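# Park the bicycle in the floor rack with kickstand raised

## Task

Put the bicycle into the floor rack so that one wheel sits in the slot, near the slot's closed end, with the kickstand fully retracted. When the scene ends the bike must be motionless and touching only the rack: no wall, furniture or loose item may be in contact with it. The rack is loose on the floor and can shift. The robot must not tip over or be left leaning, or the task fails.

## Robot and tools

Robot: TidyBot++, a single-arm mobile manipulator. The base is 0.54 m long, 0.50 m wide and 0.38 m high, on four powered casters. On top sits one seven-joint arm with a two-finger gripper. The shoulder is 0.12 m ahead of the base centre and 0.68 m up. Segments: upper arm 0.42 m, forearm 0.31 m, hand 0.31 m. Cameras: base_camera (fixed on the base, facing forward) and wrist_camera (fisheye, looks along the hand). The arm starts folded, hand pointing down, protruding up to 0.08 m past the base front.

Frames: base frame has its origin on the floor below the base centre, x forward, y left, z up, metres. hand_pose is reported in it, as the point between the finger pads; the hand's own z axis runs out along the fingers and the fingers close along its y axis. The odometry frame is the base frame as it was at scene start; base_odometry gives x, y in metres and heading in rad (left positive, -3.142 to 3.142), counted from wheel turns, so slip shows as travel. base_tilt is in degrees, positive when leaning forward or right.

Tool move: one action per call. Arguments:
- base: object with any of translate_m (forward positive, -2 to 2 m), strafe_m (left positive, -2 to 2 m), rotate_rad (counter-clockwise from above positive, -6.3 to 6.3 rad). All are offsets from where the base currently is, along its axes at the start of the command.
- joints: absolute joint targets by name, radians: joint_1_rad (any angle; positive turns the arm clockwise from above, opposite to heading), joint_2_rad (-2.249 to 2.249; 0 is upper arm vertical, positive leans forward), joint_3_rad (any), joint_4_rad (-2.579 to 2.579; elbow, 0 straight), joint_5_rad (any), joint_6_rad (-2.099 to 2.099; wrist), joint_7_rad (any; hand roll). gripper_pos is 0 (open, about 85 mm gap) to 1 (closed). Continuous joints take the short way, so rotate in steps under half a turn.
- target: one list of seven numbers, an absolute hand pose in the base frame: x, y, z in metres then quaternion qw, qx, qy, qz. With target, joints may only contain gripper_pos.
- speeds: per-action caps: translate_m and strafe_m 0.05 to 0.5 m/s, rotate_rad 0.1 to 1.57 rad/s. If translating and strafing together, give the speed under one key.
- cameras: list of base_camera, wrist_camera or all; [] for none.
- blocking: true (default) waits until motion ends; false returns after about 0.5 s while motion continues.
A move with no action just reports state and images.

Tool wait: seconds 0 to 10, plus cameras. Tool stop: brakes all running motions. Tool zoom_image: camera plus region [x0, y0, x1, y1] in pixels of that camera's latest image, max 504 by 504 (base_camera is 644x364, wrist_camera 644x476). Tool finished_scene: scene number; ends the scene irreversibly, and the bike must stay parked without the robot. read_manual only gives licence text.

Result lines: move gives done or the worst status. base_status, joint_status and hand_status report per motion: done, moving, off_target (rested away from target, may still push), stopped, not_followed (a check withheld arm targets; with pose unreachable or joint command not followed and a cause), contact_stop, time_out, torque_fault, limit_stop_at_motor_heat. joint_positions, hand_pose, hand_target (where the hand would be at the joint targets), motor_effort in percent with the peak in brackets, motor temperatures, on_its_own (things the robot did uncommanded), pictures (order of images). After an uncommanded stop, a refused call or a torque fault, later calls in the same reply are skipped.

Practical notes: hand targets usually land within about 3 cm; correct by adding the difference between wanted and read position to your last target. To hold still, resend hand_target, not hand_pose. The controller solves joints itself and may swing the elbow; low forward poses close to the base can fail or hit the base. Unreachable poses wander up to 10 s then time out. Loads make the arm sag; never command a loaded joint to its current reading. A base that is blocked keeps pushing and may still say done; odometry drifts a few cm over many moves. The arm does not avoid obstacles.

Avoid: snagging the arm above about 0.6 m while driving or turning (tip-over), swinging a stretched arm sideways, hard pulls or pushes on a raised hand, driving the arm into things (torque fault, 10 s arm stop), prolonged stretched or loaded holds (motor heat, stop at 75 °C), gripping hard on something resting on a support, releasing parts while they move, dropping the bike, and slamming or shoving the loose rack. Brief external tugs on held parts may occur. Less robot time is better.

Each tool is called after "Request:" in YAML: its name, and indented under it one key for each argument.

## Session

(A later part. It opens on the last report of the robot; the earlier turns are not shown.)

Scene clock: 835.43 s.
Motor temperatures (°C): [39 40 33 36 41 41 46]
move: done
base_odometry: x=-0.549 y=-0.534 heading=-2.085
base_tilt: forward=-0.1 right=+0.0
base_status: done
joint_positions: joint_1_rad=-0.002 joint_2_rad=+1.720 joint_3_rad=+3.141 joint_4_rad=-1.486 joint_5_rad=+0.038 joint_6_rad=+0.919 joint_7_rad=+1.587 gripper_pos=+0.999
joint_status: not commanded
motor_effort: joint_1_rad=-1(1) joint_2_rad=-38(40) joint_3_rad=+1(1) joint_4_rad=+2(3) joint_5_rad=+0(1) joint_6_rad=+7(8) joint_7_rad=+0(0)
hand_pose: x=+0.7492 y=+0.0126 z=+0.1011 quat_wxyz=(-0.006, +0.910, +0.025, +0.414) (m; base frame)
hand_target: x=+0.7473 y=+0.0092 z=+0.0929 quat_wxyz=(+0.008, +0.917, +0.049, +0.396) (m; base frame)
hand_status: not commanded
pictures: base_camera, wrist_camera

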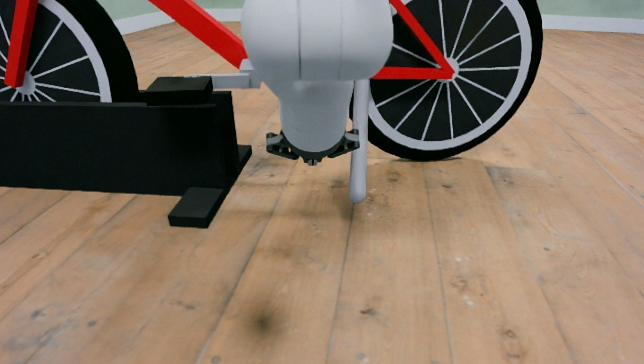

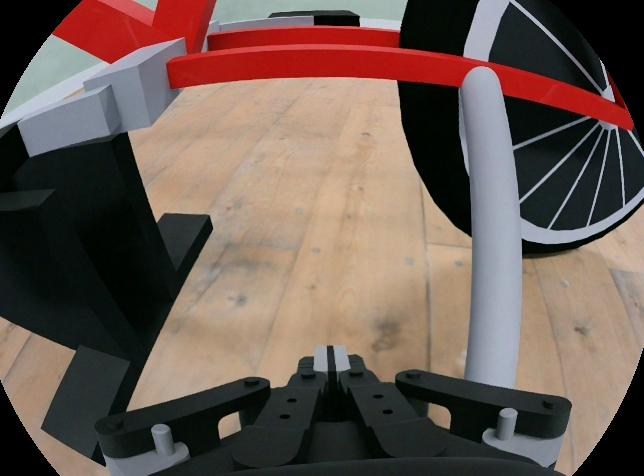

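Request:
move:
  base: {"strafe_m":-0.12}
  speeds: {"strafe_m":0.1}

Scene clock: 841.10 s.
Motor temperatures (°C): [39 40 33 36 41 41 46]
move: done
base_odometry: x=-0.653 y=-0.475 heading=-2.085
base_tilt: forward=+0.0 right=+0.0
base_status: done
joint_positions: joint_1_rad=-0.005 joint_2_rad=+1.720 joint_3_rad=+3.131 joint_4_rad=-1.486 joint_5_rad=+0.038 joint_6_rad=+0.919 joint_7_rad=+1.587 gripper_pos=+0.999
joint_status: not commanded
motor_effort: joint_1_rad=+0(7) joint_2_rad=-38(39) joint_3_rad=+1(6) joint_4_rad=+2(3) joint_5_rad=-1(5) joint_6_rad=+6(8) joint_7_rad=+0(0)
hand_pose: x=+0.7492 y=+0.0190 z=+0.1013 quat_wxyz=(-0.011, +0.910, +0.024, +0.414) (m; base frame)
hand_target: x=+0.7473 y=+0.0092 z=+0.0929 quat_wxyz=(+0.008, +0.917, +0.049, +0.396) (m; base frame)
hand_status: not commanded
pictures: base_camera, wrist_camera

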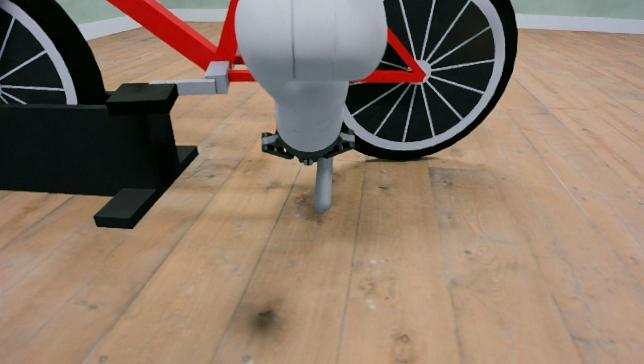

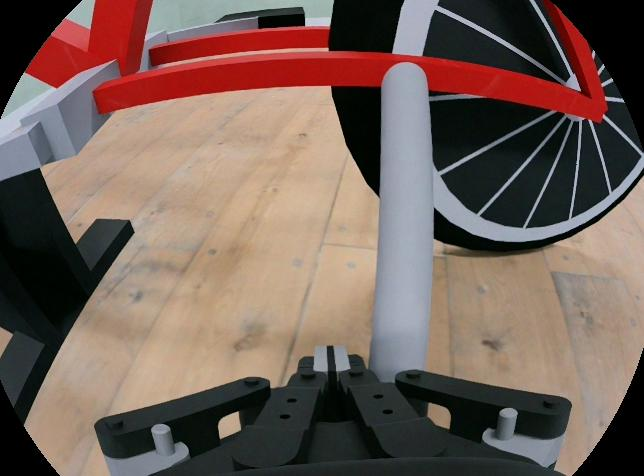

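Request:
move:
  base: {"strafe_m":0.04}
  speeds: {"strafe_m":0.1}
  cameras: []

Request:
move:
  base: {"translate_m":-0.35}
  speeds: {"translate_m":0.3}

Scene clock: 860.67 s.
Motor temperatures (°C): [39 40 33 36 41 41 46]
move: done
base_odometry: x=-0.618 y=-0.495 heading=-2.086
base_tilt: forward=+0.0 right=+0.0
base_status: done
joint_positions: joint_1_rad=-0.002 joint_2_rad=+1.720 joint_3_rad=+3.133 joint_4_rad=-1.486 joint_5_rad=+0.038 joint_6_rad=+0.919 joint_7_rad=+1.587 gripper_pos=+0.999
joint_status: not commanded
motor_effort: joint_1_rad=-1(3) joint_2_rad=-38(39) joint_3_rad=+0(2) joint_4_rad=+2(3) joint_5_rad=+0(1) joint_6_rad=+8(8) joint_7_rad=+0(0)
hand_pose: x=+0.7493 y=+0.0164 z=+0.1013 quat_wxyz=(-0.010, +0.910, +0.023, +0.414) (m; base frame)
hand_target: x=+0.7473 y=+0.0092 z=+0.0929 quat_wxyz=(+0.008, +0.917, +0.049, +0.396) (m; base frame)
hand_status: not commanded
pictures: none
No camera images: "cameras" was empty.

Scene clock: 862.73 s.
Motor temperatures (°C): [39 40 33 36 41 41 46]
move: done
base_odometry: x=-0.446 y=-0.190 heading=-2.086
base_tilt: forward=-0.1 right=+0.0
base_status: done
joint_positions: joint_1_rad=-0.002 joint_2_rad=+1.721 joint_3_rad=+3.133 joint_4_rad=-1.485 joint_5_rad=+0.038 joint_6_rad=+0.919 joint_7_rad=+1.587 gripper_pos=+0.999
joint_status: not commanded
motor_effort: joint_1_rad=-1(2) joint_2_rad=-38(40) joint_3_rad=+0(1) joint_4_rad=+2(4) joint_5_rad=+0(1) joint_6_rad=+7(9) joint_7_rad=+0(0)
hand_pose: x=+0.7493 y=+0.0163 z=+0.1009 quat_wxyz=(-0.010, +0.910, +0.023, +0.414) (m; base frame)
hand_target: x=+0.7473 y=+0.0092 z=+0.0929 quat_wxyz=(+0.008, +0.917, +0.049, +0.396) (m; base frame)
hand_status: not commanded
pictures: base_camera, wrist_camera

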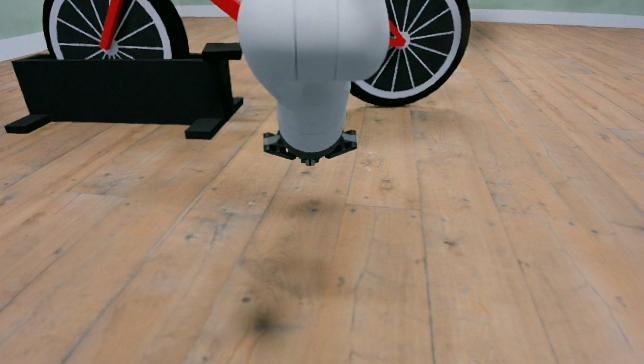

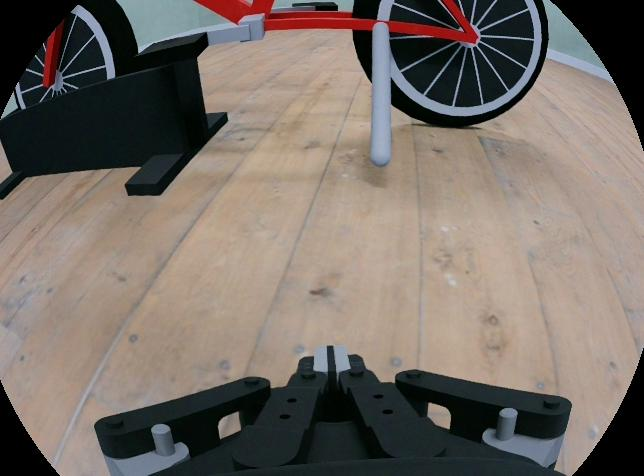

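Request:
move:
  base: {"strafe_m":-0.09}
  joints: {"joint_1_rad":0.0,"joint_2_rad":2.041,"joint_3_rad":3.14,"joint_4_rad":-1.22,"joint_5_rad":0.0,"joint_6_rad":1.5,"joint_7_rad":1.57,"gripper_pos":0.3}
  cameras: []

Request:
move:
  base: {"translate_m":0.25}
  speeds: {"translate_m":0.3}

Scene clock: 889.00 s.
Motor temperatures (°C): [39 40 33 35 41 41 46]
move: done
base_odometry: x=-0.524 y=-0.146 heading=-2.086
base_tilt: forward=+0.0 right=+0.0
base_status: done
joint_positions: joint_1_rad=+0.003 joint_2_rad=+2.043 joint_3_rad=+3.136 joint_4_rad=-1.246 joint_5_rad=+0.038 joint_6_rad=+1.420 joint_7_rad=+1.587 gripper_pos=+0.300
joint_status: all done
motor_effort: joint_1_rad=-1(5) joint_2_rad=-34(38) joint_3_rad=+1(3) joint_4_rad=+1(3) joint_5_rad=+1(2) joint_6_rad=+10(11) joint_7_rad=+0(1)
hand_pose: x=+0.7451 y=+0.0126 z=+0.0884 quat_wxyz=(-0.009, +0.804, +0.016, +0.594) (m; base frame)
hand_target: x=+0.7623 y=+0.0017 z=+0.1202 quat_wxyz=(-0.001, +0.771, -0.001, +0.637) (m; base frame)
hand_status: not commanded
pictures: none
No camera images: "cameras" was empty.

Scene clock: 890.73 s.
Motor temperatures (°C): [39 40 33 35 41 41 46]
move: done
base_odometry: x=-0.648 y=-0.363 heading=-2.086
base_tilt: forward=+0.0 right=+0.0
base_status: done
joint_positions: joint_1_rad=+0.003 joint_2_rad=+2.044 joint_3_rad=+3.136 joint_4_rad=-1.238 joint_5_rad=+0.038 joint_6_rad=+1.424 joint_7_rad=+1.587 gripper_pos=+0.300
joint_status: not commanded
motor_effort: joint_1_rad=-1(1) joint_2_rad=-34(37) joint_3_rad=+1(2) joint_4_rad=+1(3) joint_5_rad=+1(1) joint_6_rad=+8(10) joint_7_rad=+0(0)
hand_pose: x=+0.7477 y=+0.0125 z=+0.0905 quat_wxyz=(-0.009, +0.801, +0.016, +0.599) (m; base frame)
hand_target: x=+0.7623 y=+0.0017 z=+0.1202 quat_wxyz=(-0.001, +0.771, -0.001, +0.637) (m; base frame)
hand_status: not commanded
pictures: base_camera, wrist_camera

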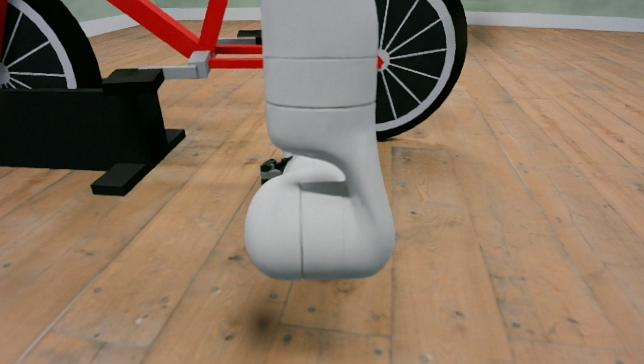

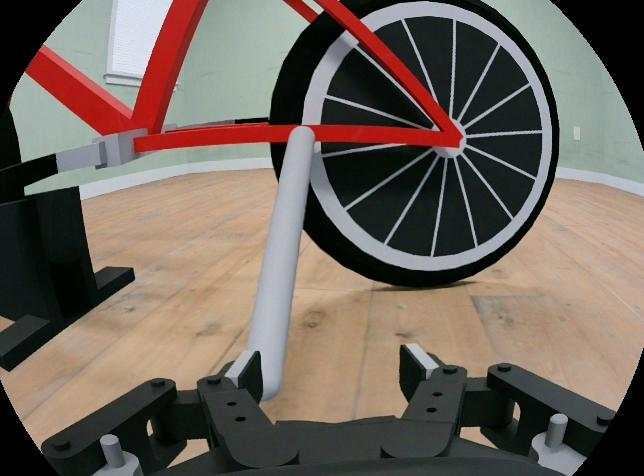

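Request:
move:
  base: {"strafe_m":0.04}
  joints: {"joint_7_rad":1.35}
  cameras: []

Request:
move:
  base: {"translate_m":0.04}
  speeds: {"translate_m":0.1}

Scene clock: 899.50 s.
Motor temperatures (°C): [39 40 33 35 41 41 46]
move: done
base_odometry: x=-0.613 y=-0.383 heading=-2.087
base_tilt: forward=+0.0 right=+0.0
base_status: done
joint_positions: joint_1_rad=-0.004 joint_2_rad=+2.044 joint_3_rad=+3.136 joint_4_rad=-1.238 joint_5_rad=+0.038 joint_6_rad=+1.424 joint_7_rad=+1.390 gripper_pos=+0.300
joint_status: all done
motor_effort: joint_1_rad=-1(4) joint_2_rad=-35(35) joint_3_rad=+1(2) joint_4_rad=+2(3) joint_5_rad=+0(1) joint_6_rad=+9(10) joint_7_rad=+0(0)
hand_pose: x=+0.7476 y=+0.0168 z=+0.0907 quat_wxyz=(-0.070, +0.799, -0.060, +0.595) (m; base frame)
hand_target: x=+0.7623 y=+0.0017 z=+0.1202 quat_wxyz=(-0.070, +0.766, -0.086, +0.633) (m; base frame)
hand_status: not commanded
pictures: none
No camera images: "cameras" was empty.

Scene clock: 900.47 s.
Motor temperatures (°C): [39 40 33 35 41 41 46]
move: done
base_odometry: x=-0.633 y=-0.418 heading=-2.086
base_tilt: forward=+0.1 right=+0.0
base_status: done
joint_positions: joint_1_rad=-0.004 joint_2_rad=+2.045 joint_3_rad=+3.136 joint_4_rad=-1.237 joint_5_rad=+0.038 joint_6_rad=+1.425 joint_7_rad=+1.390 gripper_pos=+0.300
joint_status: not commanded
motor_effort: joint_1_rad=-1(2) joint_2_rad=-34(37) joint_3_rad=+1(1) joint_4_rad=+1(3) joint_5_rad=+0(1) joint_6_rad=+8(10) joint_7_rad=+0(0)
hand_pose: x=+0.7476 y=+0.0168 z=+0.0906 quat_wxyz=(-0.070, +0.798, -0.060, +0.595) (m; base frame)
hand_target: x=+0.7623 y=+0.0017 z=+0.1202 quat_wxyz=(-0.070, +0.766, -0.086, +0.633) (m; base frame)
hand_status: not commanded
pictures: base_camera, wrist_camera

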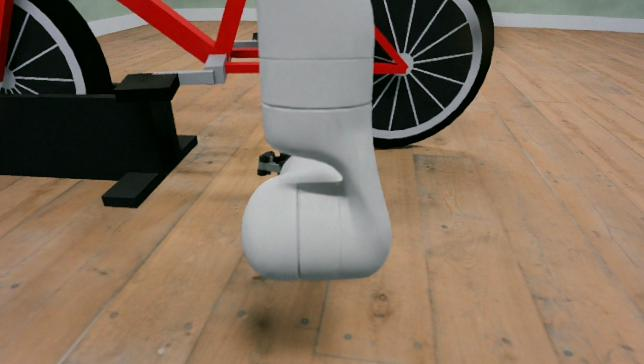

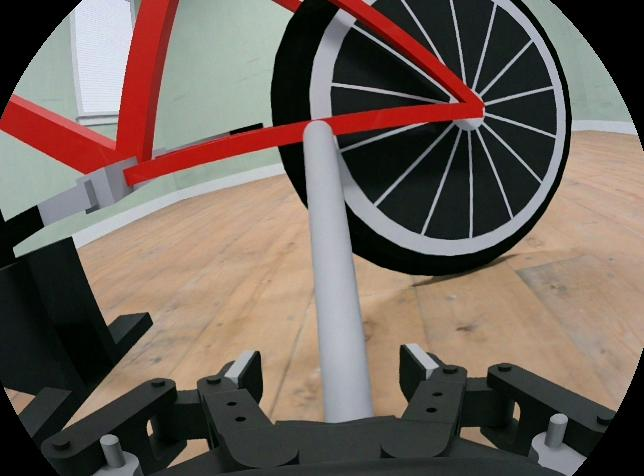

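Request:
move:
  base: {"translate_m":0.02}
  speeds: {"translate_m":0.1}
  cameras: []

Request:
move:
  joints: {"gripper_pos":1.0}

Scene clock: 904.00 s.
Motor temperatures (°C): [39 40 33 35 41 41 46]
move: done
base_odometry: x=-0.642 y=-0.436 heading=-2.086
base_tilt: forward=+0.0 right=+0.0
base_status: done
joint_positions: joint_1_rad=-0.004 joint_2_rad=+2.043 joint_3_rad=+3.136 joint_4_rad=-1.234 joint_5_rad=+0.038 joint_6_rad=+1.426 joint_7_rad=+1.390 gripper_pos=+0.300
joint_status: not commanded
motor_effort: joint_1_rad=-1(2) joint_2_rad=-35(37) joint_3_rad=+1(1) joint_4_rad=+1(4) joint_5_rad=+0(1) joint_6_rad=+9(10) joint_7_rad=+0(0)
hand_pose: x=+0.7506 y=+0.0168 z=+0.0933 quat_wxyz=(-0.070, +0.796, -0.060, +0.598) (m; base frame)
hand_target: x=+0.7623 y=+0.0017 z=+0.1202 quat_wxyz=(-0.070, +0.766, -0.086, +0.633) (m; base frame)
hand_status: not commanded
pictures: none
No camera images: "cameras" was empty.

Scene clock: 904.93 s.
Motor temperatures (°C): [39 40 33 35 41 41 46]
move: off_target
base_odometry: x=-0.642 y=-0.436 heading=-2.086
base_tilt: forward=+0.0 right=+0.0
base_status: not commanded
joint_positions: joint_1_rad=+0.004 joint_2_rad=+2.046 joint_3_rad=+3.136 joint_4_rad=-1.234 joint_5_rad=+0.029 joint_6_rad=+1.431 joint_7_rad=+1.390 gripper_pos=+0.798
joint_status: gripper_pos off_target (ended at +0.798, target +1.000)
motor_effort: joint_1_rad=+1(5) joint_2_rad=-35(38) joint_3_rad=+0(2) joint_4_rad=+2(4) joint_5_rad=-1(5) joint_6_rad=+8(11) joint_7_rad=-1(1)
hand_pose: x=+0.7491 y=+0.0091 z=+0.0926 quat_wxyz=(-0.064, +0.795, -0.066, +0.599) (m; base frame)
hand_target: x=+0.7623 y=+0.0017 z=+0.1202 quat_wxyz=(-0.070, +0.766, -0.086, +0.633) (m; base frame)
hand_status: not commanded
pictures: base_camera, wrist_camera

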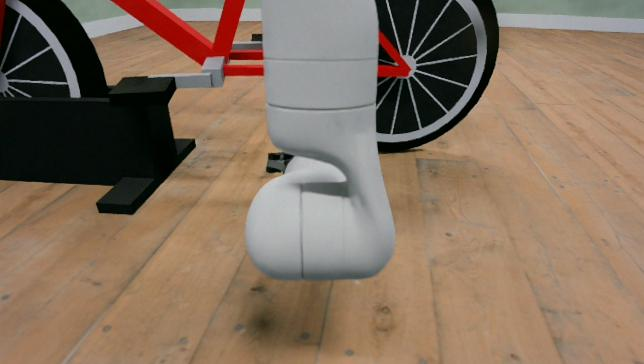

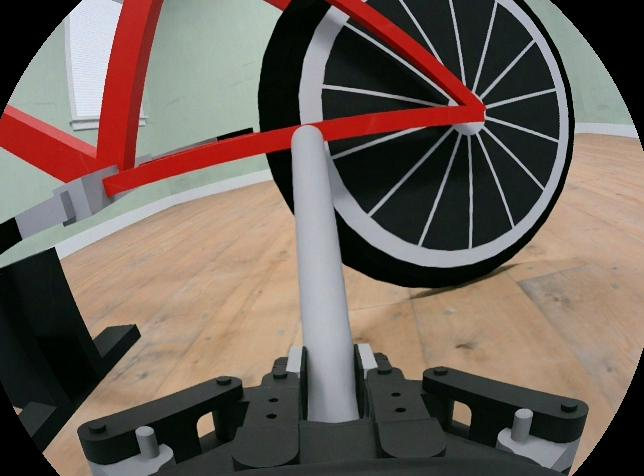

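Request:
move:
  joints: {"joint_7_rad":1.75}

Scene clock: 908.83 s.
Motor temperatures (°C): [39 40 33 35 41 41 46]
move: done
base_odometry: x=-0.642 y=-0.436 heading=-2.086
base_tilt: forward=-0.1 right=+0.0
base_status: not commanded
joint_positions: joint_1_rad=+0.001 joint_2_rad=+2.053 joint_3_rad=+3.134 joint_4_rad=-1.235 joint_5_rad=+0.029 joint_6_rad=+1.496 joint_7_rad=+1.684 gripper_pos=+0.999
joint_status: all done
on_its_own: gripper_pos moved +0.201 to your old target +1.000
motor_effort: joint_1_rad=-1(2) joint_2_rad=-36(39) joint_3_rad=+1(5) joint_4_rad=+3(13) joint_5_rad=+0(1) joint_6_rad=+7(10) joint_7_rad=+0(3)
hand_pose: x=+0.7498 y=+0.0110 z=+0.1078 quat_wxyz=(+0.024, +0.779, +0.050, +0.625) (m; base frame)
hand_target: x=+0.7623 y=+0.0017 z=+0.1202 quat_wxyz=(+0.057, +0.768, +0.068, +0.634) (m; base frame)
hand_status: not commanded
pictures: base_camera, wrist_camera

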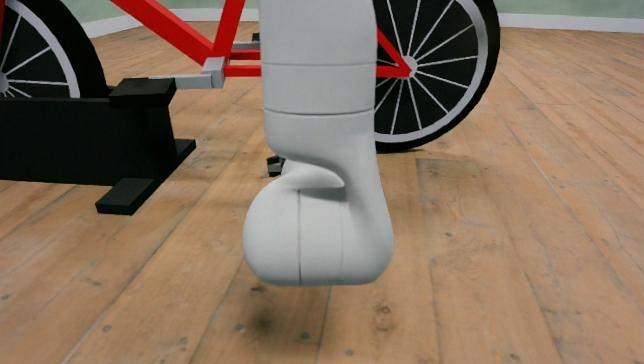

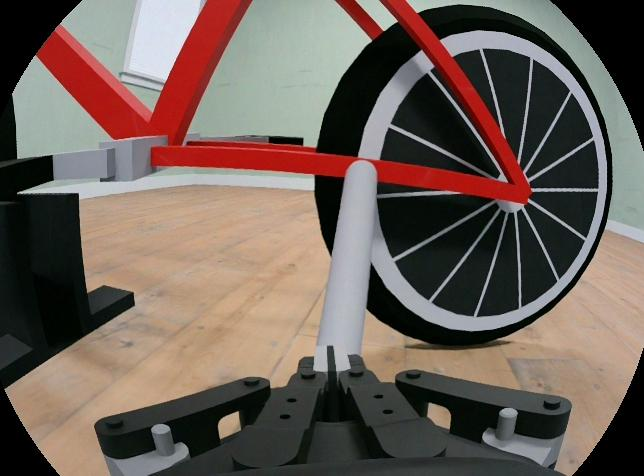

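Request:
move:
  joints: {"gripper_pos":0.4,"joint_7_rad":1.35,"joint_2_rad":2.03}

Scene clock: 913.10 s.
Motor temperatures (°C): [39 40 33 35 41 41 46]
move: done
base_odometry: x=-0.642 y=-0.436 heading=-2.086
base_tilt: forward=-0.1 right=+0.0
base_status: not commanded
joint_positions: joint_1_rad=+0.001 joint_2_rad=+2.050 joint_3_rad=+3.134 joint_4_rad=-1.235 joint_5_rad=+0.029 joint_6_rad=+1.496 joint_7_rad=+1.399 gripper_pos=+0.400
joint_status: all done
motor_effort: joint_1_rad=+0(1) joint_2_rad=-34(36) joint_3_rad=+1(2) joint_4_rad=+2(4) joint_5_rad=+1(1) joint_6_rad=+9(10) joint_7_rad=+0(1)
hand_pose: x=+0.7514 y=+0.0111 z=+0.1096 quat_wxyz=(-0.065, +0.777, -0.061, +0.623) (m; base frame)
hand_target: x=+0.7685 y=+0.0017 z=+0.1273 quat_wxyz=(-0.071, +0.763, -0.085, +0.637) (m; base frame)
hand_status: not commanded
pictures: base_camera, wrist_camera

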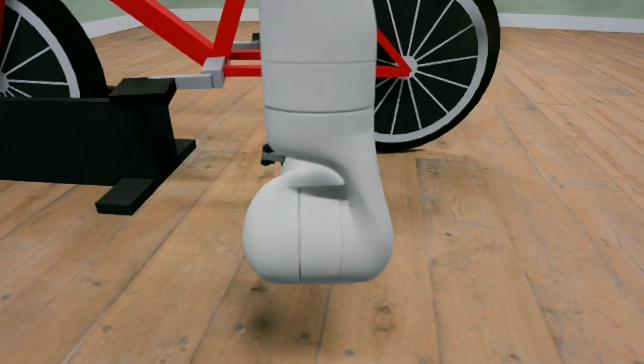

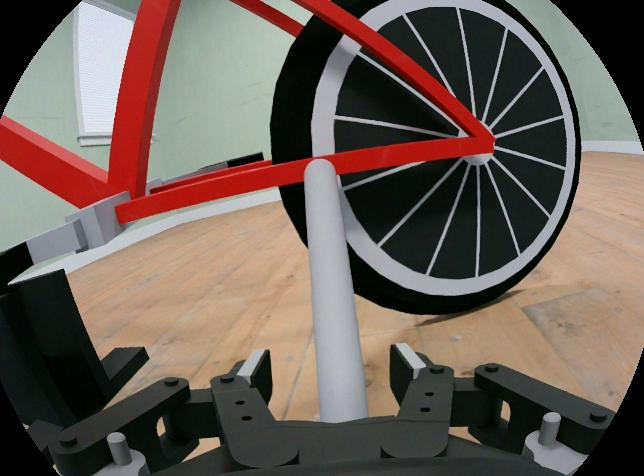

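Request:
move:
  joints: {"joint_2_rad":2.05}
  cameras: []

Request:
move:
  base: {"translate_m":0.025}
  speeds: {"translate_m":0.08}

Scene clock: 917.53 s.
Motor temperatures (°C): [39 40 33 35 41 41 46]
move: done
base_odometry: x=-0.642 y=-0.436 heading=-2.086
base_tilt: forward=+0.0 right=+0.1
base_status: not commanded
joint_positions: joint_1_rad=+0.001 joint_2_rad=+2.052 joint_3_rad=+3.134 joint_4_rad=-1.235 joint_5_rad=+0.029 joint_6_rad=+1.496 joint_7_rad=+1.399 gripper_pos=+0.400
joint_status: all done
motor_effort: joint_1_rad=-1(1) joint_2_rad=-34(35) joint_3_rad=+1(1) joint_4_rad=+1(3) joint_5_rad=+0(1) joint_6_rad=+9(10) joint_7_rad=+0(0)
hand_pose: x=+0.7504 y=+0.0111 z=+0.1084 quat_wxyz=(-0.065, +0.778, -0.061, +0.622) (m; base frame)
hand_target: x=+0.7573 y=+0.0017 z=+0.1145 quat_wxyz=(-0.070, +0.769, -0.086, +0.629) (m; base frame)
hand_status: not commanded
pictures: none
No camera images: "cameras" was empty.

Scene clock: 918.37 s.
Motor temperatures (°C): [39 40 33 35 41 41 46]
move: done
base_odometry: x=-0.654 y=-0.458 heading=-2.086
base_tilt: forward=-0.1 right=+0.0
base_status: done
joint_positions: joint_1_rad=+0.001 joint_2_rad=+2.053 joint_3_rad=+3.134 joint_4_rad=-1.234 joint_5_rad=+0.029 joint_6_rad=+1.496 joint_7_rad=+1.399 gripper_pos=+0.400
joint_status: not commanded
motor_effort: joint_1_rad=-1(2) joint_2_rad=-35(36) joint_3_rad=+0(2) joint_4_rad=+2(3) joint_5_rad=+0(1) joint_6_rad=+9(10) joint_7_rad=+0(0)
hand_pose: x=+0.7499 y=+0.0111 z=+0.1078 quat_wxyz=(-0.065, +0.778, -0.061, +0.622) (m; base frame)
hand_target: x=+0.7573 y=+0.0017 z=+0.1145 quat_wxyz=(-0.070, +0.769, -0.086, +0.629) (m; base frame)
hand_status: not commanded
pictures: base_camera, wrist_camera

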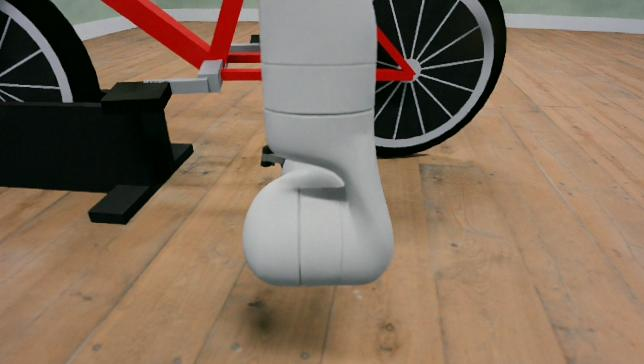

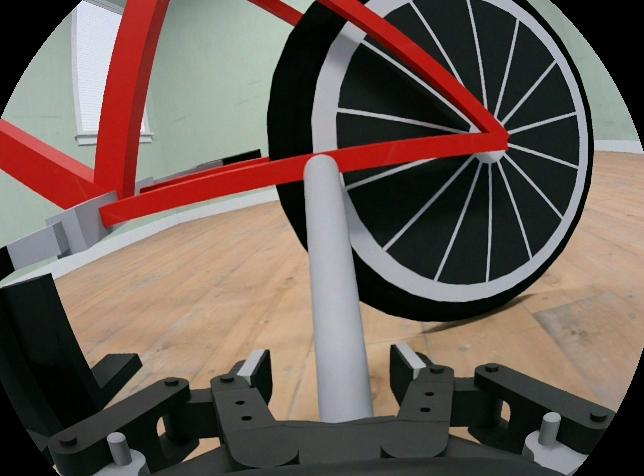

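Request:
move:
  base: {"translate_m":0.015}
  speeds: {"translate_m":0.08}
  cameras: []

Request:
move:
  joints: {"gripper_pos":1.0}

Scene clock: 923.40 s.
Motor temperatures (°C): [39 40 33 35 41 41 46]
move: done
base_odometry: x=-0.662 y=-0.471 heading=-2.085
base_tilt: forward=-0.1 right=+0.0
base_status: done
joint_positions: joint_1_rad=+0.001 joint_2_rad=+2.052 joint_3_rad=+3.134 joint_4_rad=-1.233 joint_5_rad=+0.029 joint_6_rad=+1.496 joint_7_rad=+1.399 gripper_pos=+0.400
joint_status: not commanded
motor_effort: joint_1_rad=-1(2) joint_2_rad=-34(37) joint_3_rad=+0(2) joint_4_rad=+2(3) joint_5_rad=+0(1) joint_6_rad=+10(10) joint_7_rad=+0(0)
hand_pose: x=+0.7513 y=+0.0111 z=+0.1092 quat_wxyz=(-0.065, +0.777, -0.061, +0.623) (m; base frame)
hand_target: x=+0.7573 y=+0.0017 z=+0.1145 quat_wxyz=(-0.070, +0.769, -0.086, +0.629) (m; base frame)
hand_status: not commanded
pictures: none
No camera images: "cameras" was empty.

Scene clock: 924.27 s.
Motor temperatures (°C): [39 40 33 35 41 41 46]
move: off_target
base_odometry: x=-0.662 y=-0.471 heading=-2.085
base_tilt: forward=-0.1 right=+0.1
base_status: not commanded
joint_positions: joint_1_rad=+0.005 joint_2_rad=+2.053 joint_3_rad=+3.141 joint_4_rad=-1.233 joint_5_rad=+0.022 joint_6_rad=+1.497 joint_7_rad=+1.399 gripper_pos=+0.770
joint_status: gripper_pos off_target (ended at +0.770, target +1.000)
motor_effort: joint_1_rad=+0(7) joint_2_rad=-34(38) joint_3_rad=-2(3) joint_4_rad=+3(5) joint_5_rad=-1(6) joint_6_rad=+5(10) joint_7_rad=-2(3)
hand_pose: x=+0.7503 y=+0.0055 z=+0.1080 quat_wxyz=(-0.060, +0.777, -0.061, +0.623) (m; base frame)
hand_target: x=+0.7573 y=+0.0017 z=+0.1145 quat_wxyz=(-0.070, +0.769, -0.086, +0.629) (m; base frame)
hand_status: not commanded
pictures: base_camera, wrist_camera

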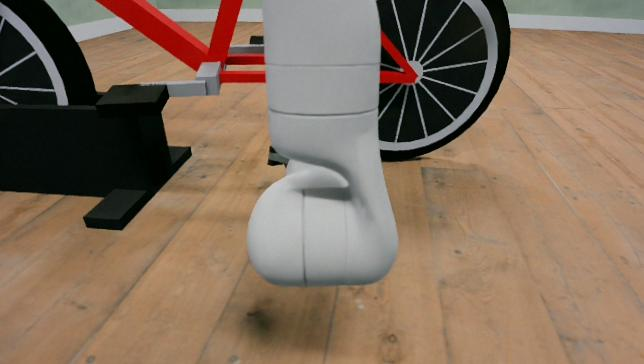

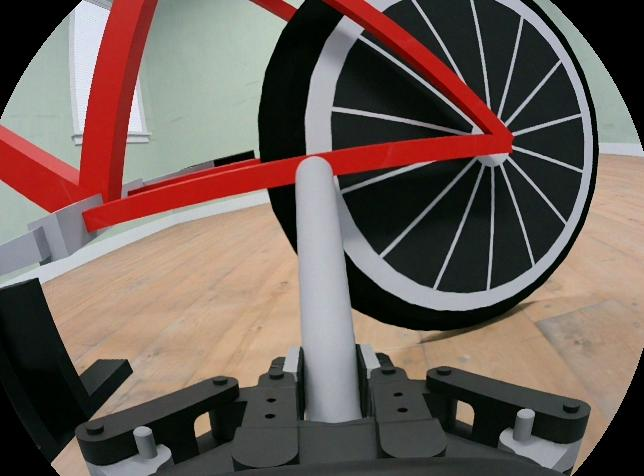

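Request:
move:
  joints: {"joint_7_rad":1.6}

Scene clock: 941.50 s.
Motor temperatures (°C): [39 40 33 35 41 41 46]
move: done
base_odometry: x=-0.662 y=-0.471 heading=-2.085
base_tilt: forward=+0.0 right=+0.1
base_status: not commanded
joint_positions: joint_1_rad=+0.009 joint_2_rad=+2.054 joint_3_rad=+3.124 joint_4_rad=-1.232 joint_5_rad=+0.019 joint_6_rad=+1.497 joint_7_rad=+1.531 gripper_pos=+0.771
joint_status: all done
motor_effort: joint_1_rad=-4(5) joint_2_rad=-35(37) joint_3_rad=+3(5) joint_4_rad=+3(4) joint_5_rad=+3(4) joint_6_rad=+10(10) joint_7_rad=+5(7)
hand_pose: x=+0.7502 y=+0.0052 z=+0.1080 quat_wxyz=(-0.020, +0.780, -0.021, +0.626) (m; base frame)
hand_target: x=+0.7573 y=+0.0017 z=+0.1145 quat_wxyz=(+0.009, +0.774, +0.011, +0.633) (m; base frame)
hand_status: not commanded
pictures: base_camera, wrist_camera

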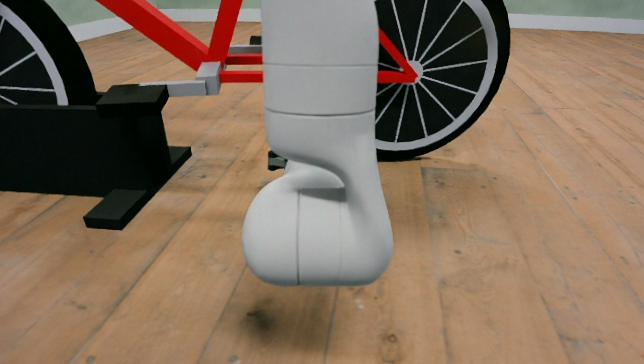

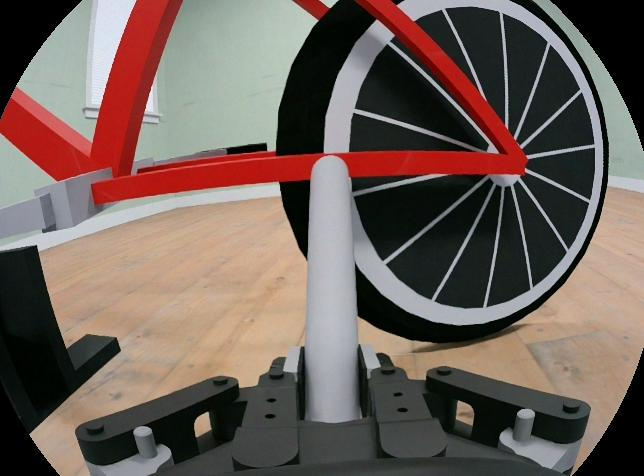

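Request:
move:
  joints: {"joint_7_rad":1.85}

Scene clock: 945.53 s.
Motor temperatures (°C): [39 40 33 35 41 41 46]
move: off_target
base_odometry: x=-0.662 y=-0.471 heading=-2.085
base_tilt: forward=+0.0 right=+0.0
base_status: not commanded
joint_positions: joint_1_rad=+0.025 joint_2_rad=+2.054 joint_3_rad=+3.124 joint_4_rad=-1.232 joint_5_rad=+0.008 joint_6_rad=+1.497 joint_7_rad=+1.746 gripper_pos=+0.771
joint_status: joint_7_rad off_target (ended at +1.746, target +1.850)
motor_effort: joint_1_rad=-6(8) joint_2_rad=-34(37) joint_3_rad=+4(6) joint_4_rad=+4(6) joint_5_rad=+6(7) joint_6_rad=+6(9) joint_7_rad=+7(8)
hand_pose: x=+0.7500 y=-0.0085 z=+0.1078 quat_wxyz=(+0.056, +0.778, +0.053, +0.623) (m; base frame)
hand_target: x=+0.7573 y=+0.0017 z=+0.1145 quat_wxyz=(+0.088, +0.766, +0.107, +0.627) (m; base frame)
hand_status: not commanded
pictures: base_camera, wrist_camera

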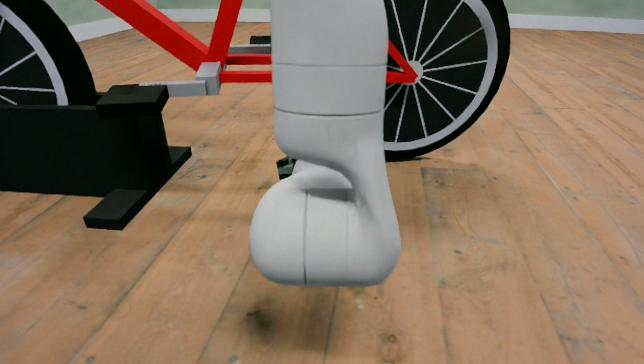

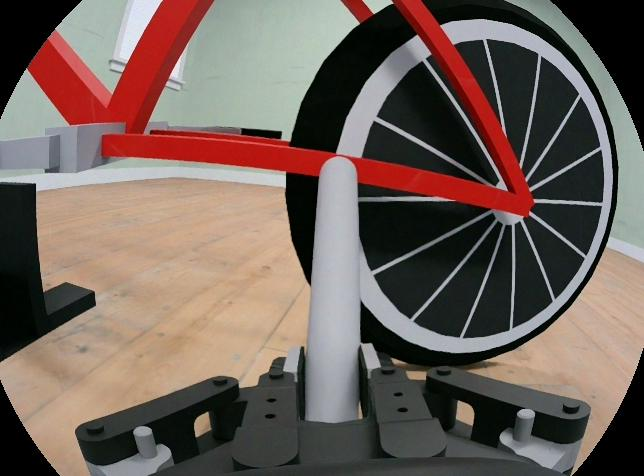

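Request:
move:
  base: {"strafe_m":-0.03}
  speeds: {"strafe_m":0.1}
  joints: {"joint_7_rad":2.1,"joint_2_rad":2.035}

Scene clock: 961.60 s.
Motor temperatures (°C): [39 40 33 35 41 41 46]
move: off_target
base_odometry: x=-0.688 y=-0.456 heading=-2.085
base_tilt: forward=+0.0 right=+0.0
base_status: done
joint_positions: joint_1_rad=+0.020 joint_2_rad=+2.049 joint_3_rad=+3.124 joint_4_rad=-1.233 joint_5_rad=+0.004 joint_6_rad=+1.497 joint_7_rad=+2.002 gripper_pos=+0.771
joint_status: joint_7_rad off_target (ended at +2.002, target +2.100); the others done
motor_effort: joint_1_rad=-4(8) joint_2_rad=-35(38) joint_3_rad=+3(6) joint_4_rad=+4(6) joint_5_rad=+4(7) joint_6_rad=+5(6) joint_7_rad=+5(9)
hand_pose: x=+0.7529 y=-0.0066 z=+0.1110 quat_wxyz=(+0.136, +0.763, +0.152, +0.613) (m; base frame)
hand_target: x=+0.7657 y=+0.0017 z=+0.1241 quat_wxyz=(+0.167, +0.743, +0.200, +0.617) (m; base frame)
hand_status: not commanded
pictures: base_camera, wrist_camera

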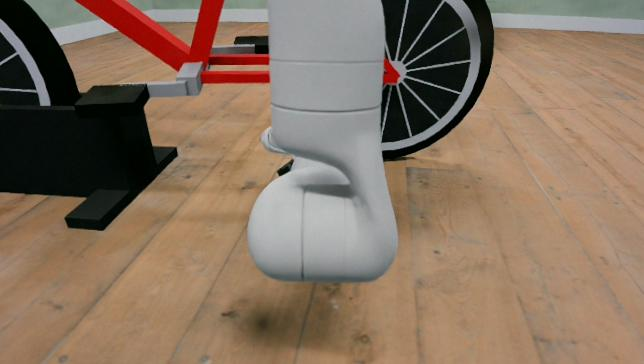

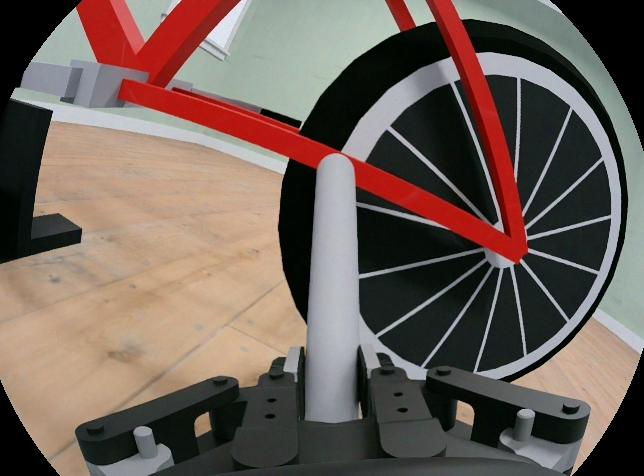

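Request:
move:
  base: {"strafe_m":-0.03}
  speeds: {"strafe_m":0.1}
  joints: {"joint_7_rad":2.4,"joint_2_rad":1.99,"joint_4_rad":-1.27}

Scene clock: 968.40 s.
Motor temperatures (°C): [39 40 33 35 41 41 46]
move: off_target
base_odometry: x=-0.714 y=-0.441 heading=-2.085
base_tilt: forward=+0.0 right=+0.1
base_status: done
joint_positions: joint_1_rad=+0.024 joint_2_rad=+2.022 joint_3_rad=+3.128 joint_4_rad=-1.247 joint_5_rad=+0.004 joint_6_rad=+1.486 joint_7_rad=+2.303 gripper_pos=+0.774
joint_status: joint_7_rad off_target (ended at +2.302, target +2.400); the others done
motor_effort: joint_1_rad=-7(7) joint_2_rad=-38(40) joint_3_rad=+2(5) joint_4_rad=+2(5) joint_5_rad=+4(6) joint_6_rad=+14(15) joint_7_rad=+4(6)
hand_pose: x=+0.7622 y=-0.0097 z=+0.1214 quat_wxyz=(+0.228, +0.731, +0.265, +0.586) (m; base frame)
hand_target: x=+0.7719 y=+0.0017 z=+0.1399 quat_wxyz=(+0.256, +0.706, +0.310, +0.583) (m; base frame)
hand_status: not commanded
pictures: base_camera, wrist_camera

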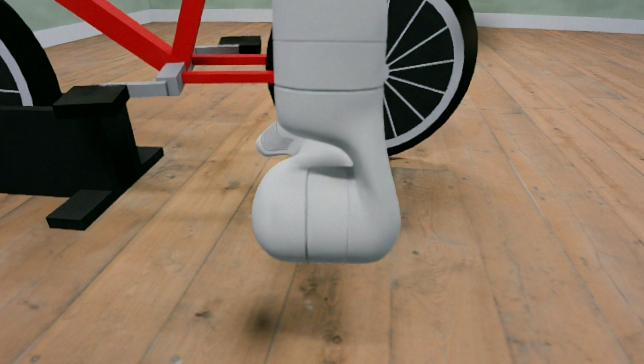

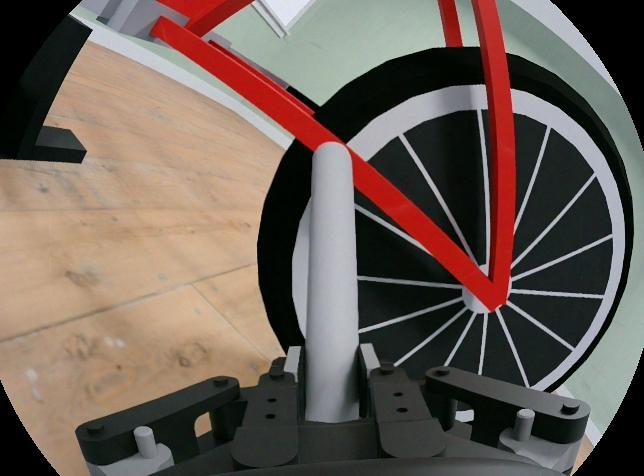

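Request:
move:
  base: {"strafe_m":-0.022}
  speeds: {"strafe_m":0.1}
  joints: {"joint_7_rad":2.7,"joint_2_rad":1.92,"joint_4_rad":-1.35}

Scene clock: 972.67 s.
Motor temperatures (°C): [39 40 33 35 41 41 46]
move: off_target
base_odometry: x=-0.734 y=-0.430 heading=-2.085
base_tilt: forward=+0.0 right=+0.1
base_status: done
joint_positions: joint_1_rad=+0.034 joint_2_rad=+1.955 joint_3_rad=+3.139 joint_4_rad=-1.294 joint_5_rad=+0.004 joint_6_rad=+1.448 joint_7_rad=+2.606 gripper_pos=+0.778
joint_status: joint_4_rad off_target (ended at -1.294, target -1.350); the others done
motor_effort: joint_1_rad=-9(10) joint_2_rad=-38(40) joint_3_rad=-1(3) joint_4_rad=-4(4) joint_5_rad=+6(6) joint_6_rad=+22(23) joint_7_rad=+2(4)
hand_pose: x=+0.7786 y=-0.0191 z=+0.1410 quat_wxyz=(+0.315, +0.687, +0.376, +0.536) (m; base frame)
hand_target: x=+0.7793 y=+0.0018 z=+0.1645 quat_wxyz=(+0.339, +0.654, +0.414, +0.535) (m; base frame)
hand_status: not commanded
pictures: base_camera, wrist_camera

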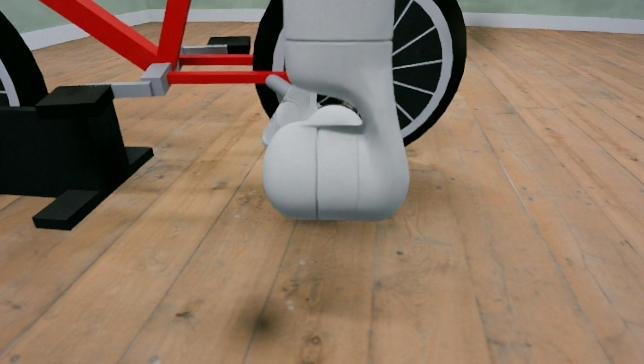

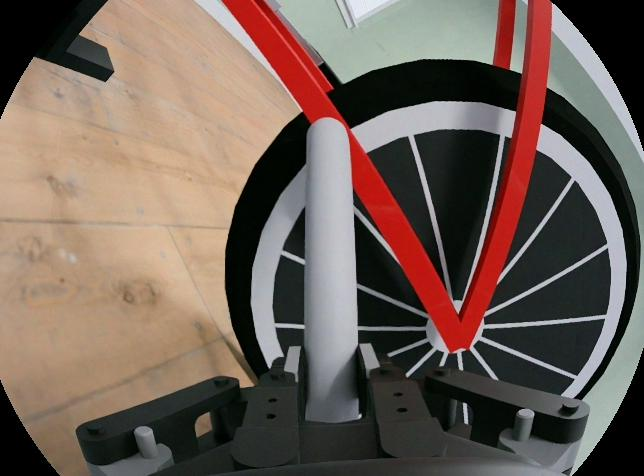

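Request:
move:
  base: {"strafe_m":-0.03,"translate_m":0.015}
  speeds: {"strafe_m":0.1}
  joints: {"joint_7_rad":3.0,"joint_2_rad":1.85,"joint_4_rad":-1.43}

Scene clock: 977.77 s.
Motor temperatures (°C): [39 40 33 35 41 41 46]
move: off_target
base_odometry: x=-0.767 y=-0.429 heading=-2.086
base_tilt: forward=+0.0 right=+0.0
base_status: done
joint_positions: joint_1_rad=+0.021 joint_2_rad=+1.873 joint_3_rad=+3.144 joint_4_rad=-1.367 joint_5_rad=+0.004 joint_6_rad=+1.445 joint_7_rad=+2.936 gripper_pos=+0.781
joint_status: joint_4_rad off_target (ended at -1.367, target -1.430); the others done
motor_effort: joint_1_rad=-4(8) joint_2_rad=-38(39) joint_3_rad=-2(3) joint_4_rad=-5(6) joint_5_rad=+1(5) joint_6_rad=+21(24) joint_7_rad=-2(3)
hand_pose: x=+0.7931 y=-0.0120 z=+0.1743 quat_wxyz=(+0.398, +0.610, +0.489, +0.480) (m; base frame)
hand_target: x=+0.7846 y=+0.0018 z=+0.1899 quat_wxyz=(+0.412, +0.587, +0.509, +0.476) (m; base frame)
hand_status: not commanded
pictures: base_camera, wrist_camera

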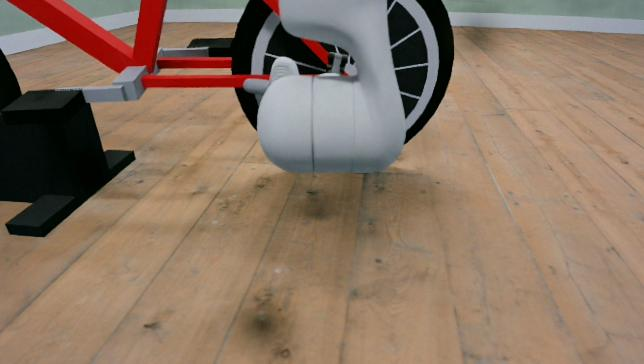

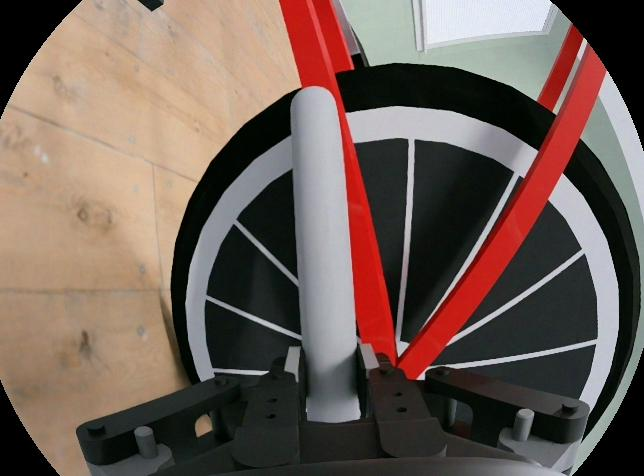

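Request:
move:
  base: {"strafe_m":-0.01,"translate_m":0.01}
  speeds: {"strafe_m":0.1}
  joints: {"joint_7_rad":3.2,"joint_2_rad":1.81,"joint_4_rad":-1.47}

Scene clock: 981.97 s.
Motor temperatures (°C): [39 40 33 35 41 41 46]
move: off_target
base_odometry: x=-0.782 y=-0.432 heading=-2.086
base_tilt: forward=+0.0 right=+0.0
base_status: done
joint_positions: joint_1_rad=+0.010 joint_2_rad=+1.830 joint_3_rad=+3.141 joint_4_rad=-1.410 joint_5_rad=+0.004 joint_6_rad=+1.439 joint_7_rad=+3.132 gripper_pos=+0.782
joint_status: joint_4_rad off_target (ended at -1.410, target -1.470); the others done
motor_effort: joint_1_rad=-4(5) joint_2_rad=-40(41) joint_3_rad=+1(2) joint_4_rad=-3(5) joint_5_rad=+2(3) joint_6_rad=+18(26) joint_7_rad=+3(4)
hand_pose: x=+0.7978 y=-0.0040 z=+0.1901 quat_wxyz=(+0.438, +0.559, +0.549, +0.440) (m; base frame)
hand_target: x=+0.7889 y=+0.0018 z=+0.2061 quat_wxyz=(+0.458, +0.534, +0.565, +0.432) (m; base frame)
hand_status: not commanded
pictures: base_camera, wrist_camera

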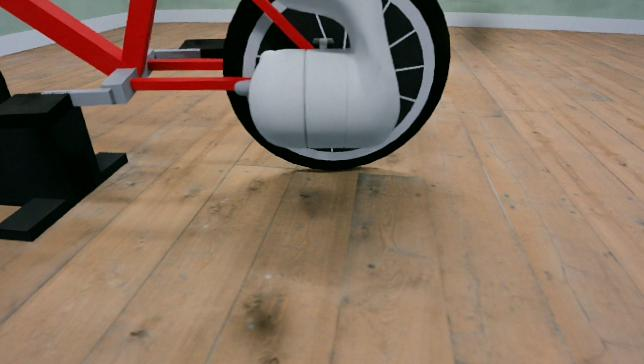

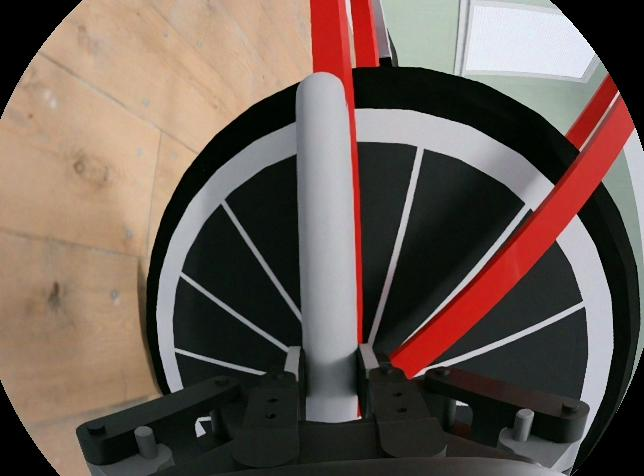

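Request:
move:
  joints: {"joint_7_rad":3.32,"joint_2_rad":1.79,"joint_4_rad":-1.48}

Scene clock: 984.83 s.
Motor temperatures (°C): [39 40 33 35 41 41 46]
move: off_target
base_odometry: x=-0.782 y=-0.432 heading=-2.086
base_tilt: forward=+0.0 right=+0.0
base_status: not commanded
joint_positions: joint_1_rad=+0.013 joint_2_rad=+1.825 joint_3_rad=+3.133 joint_4_rad=-1.421 joint_5_rad=+0.004 joint_6_rad=+1.439 joint_7_rad=+3.216 gripper_pos=+0.782
joint_status: joint_4_rad off_target (ended at -1.420, target -1.480); joint_7_rad off_target (ended at +3.216, target +3.320); the others done
motor_effort: joint_1_rad=-5(6) joint_2_rad=-40(42) joint_3_rad=+3(4) joint_4_rad=-4(5) joint_5_rad=+4(4) joint_6_rad=+19(21) joint_7_rad=+8(9)
hand_pose: x=+0.7963 y=-0.0039 z=+0.1907 quat_wxyz=(+0.454, +0.540, +0.571, +0.421) (m; base frame)
hand_target: x=+0.7946 y=+0.0018 z=+0.2170 quat_wxyz=(+0.486, +0.497, +0.593, +0.407) (m; base frame)
hand_status: not commanded
pictures: base_camera, wrist_camera

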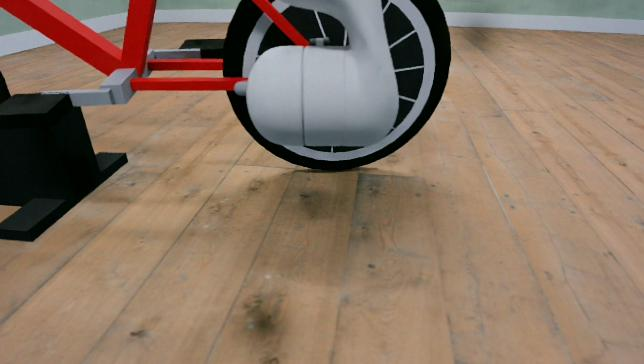

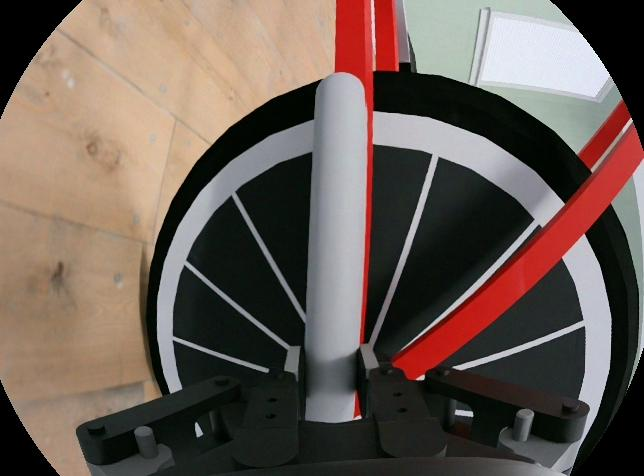

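Request:
move:
  base: {"strafe_m":0.06}
  speeds: {"strafe_m":0.1}
  joints: {"joint_7_rad":3.2}

Scene clock: 990.00 s.
Motor temperatures (°C): [39 40 33 35 41 41 46]
move: done
base_odometry: x=-0.729 y=-0.462 heading=-2.086
base_tilt: forward=+0.0 right=+0.0
base_status: done
joint_positions: joint_1_rad=+0.047 joint_2_rad=+1.821 joint_3_rad=+3.151 joint_4_rad=-1.436 joint_5_rad=-0.006 joint_6_rad=+1.440 joint_7_rad=+3.179 gripper_pos=+0.782
joint_status: all done
motor_effort: joint_1_rad=-10(14) joint_2_rad=-40(43) joint_3_rad=-1(5) joint_4_rad=-1(4) joint_5_rad=+6(9) joint_6_rad=+14(19) joint_7_rad=+3(8)
hand_pose: x=+0.7915 y=-0.0349 z=+0.1894 quat_wxyz=(+0.456, +0.559, +0.556, +0.413) (m; base frame)
hand_target: x=+0.7946 y=+0.0018 z=+0.2170 quat_wxyz=(+0.460, +0.531, +0.563, +0.435) (m; base frame)
hand_status: not commanded
pictures: base_camera, wrist_camera

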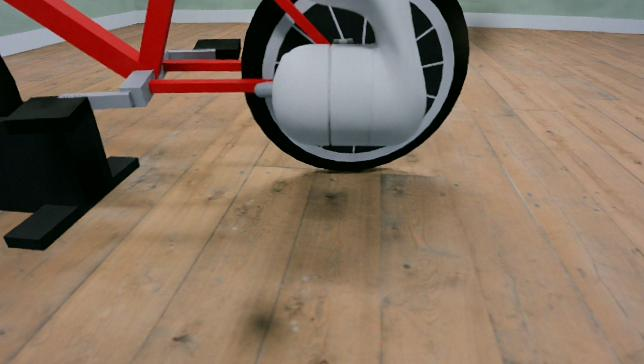

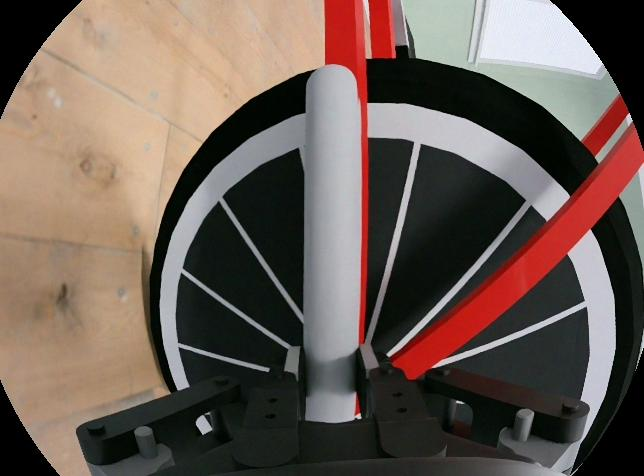

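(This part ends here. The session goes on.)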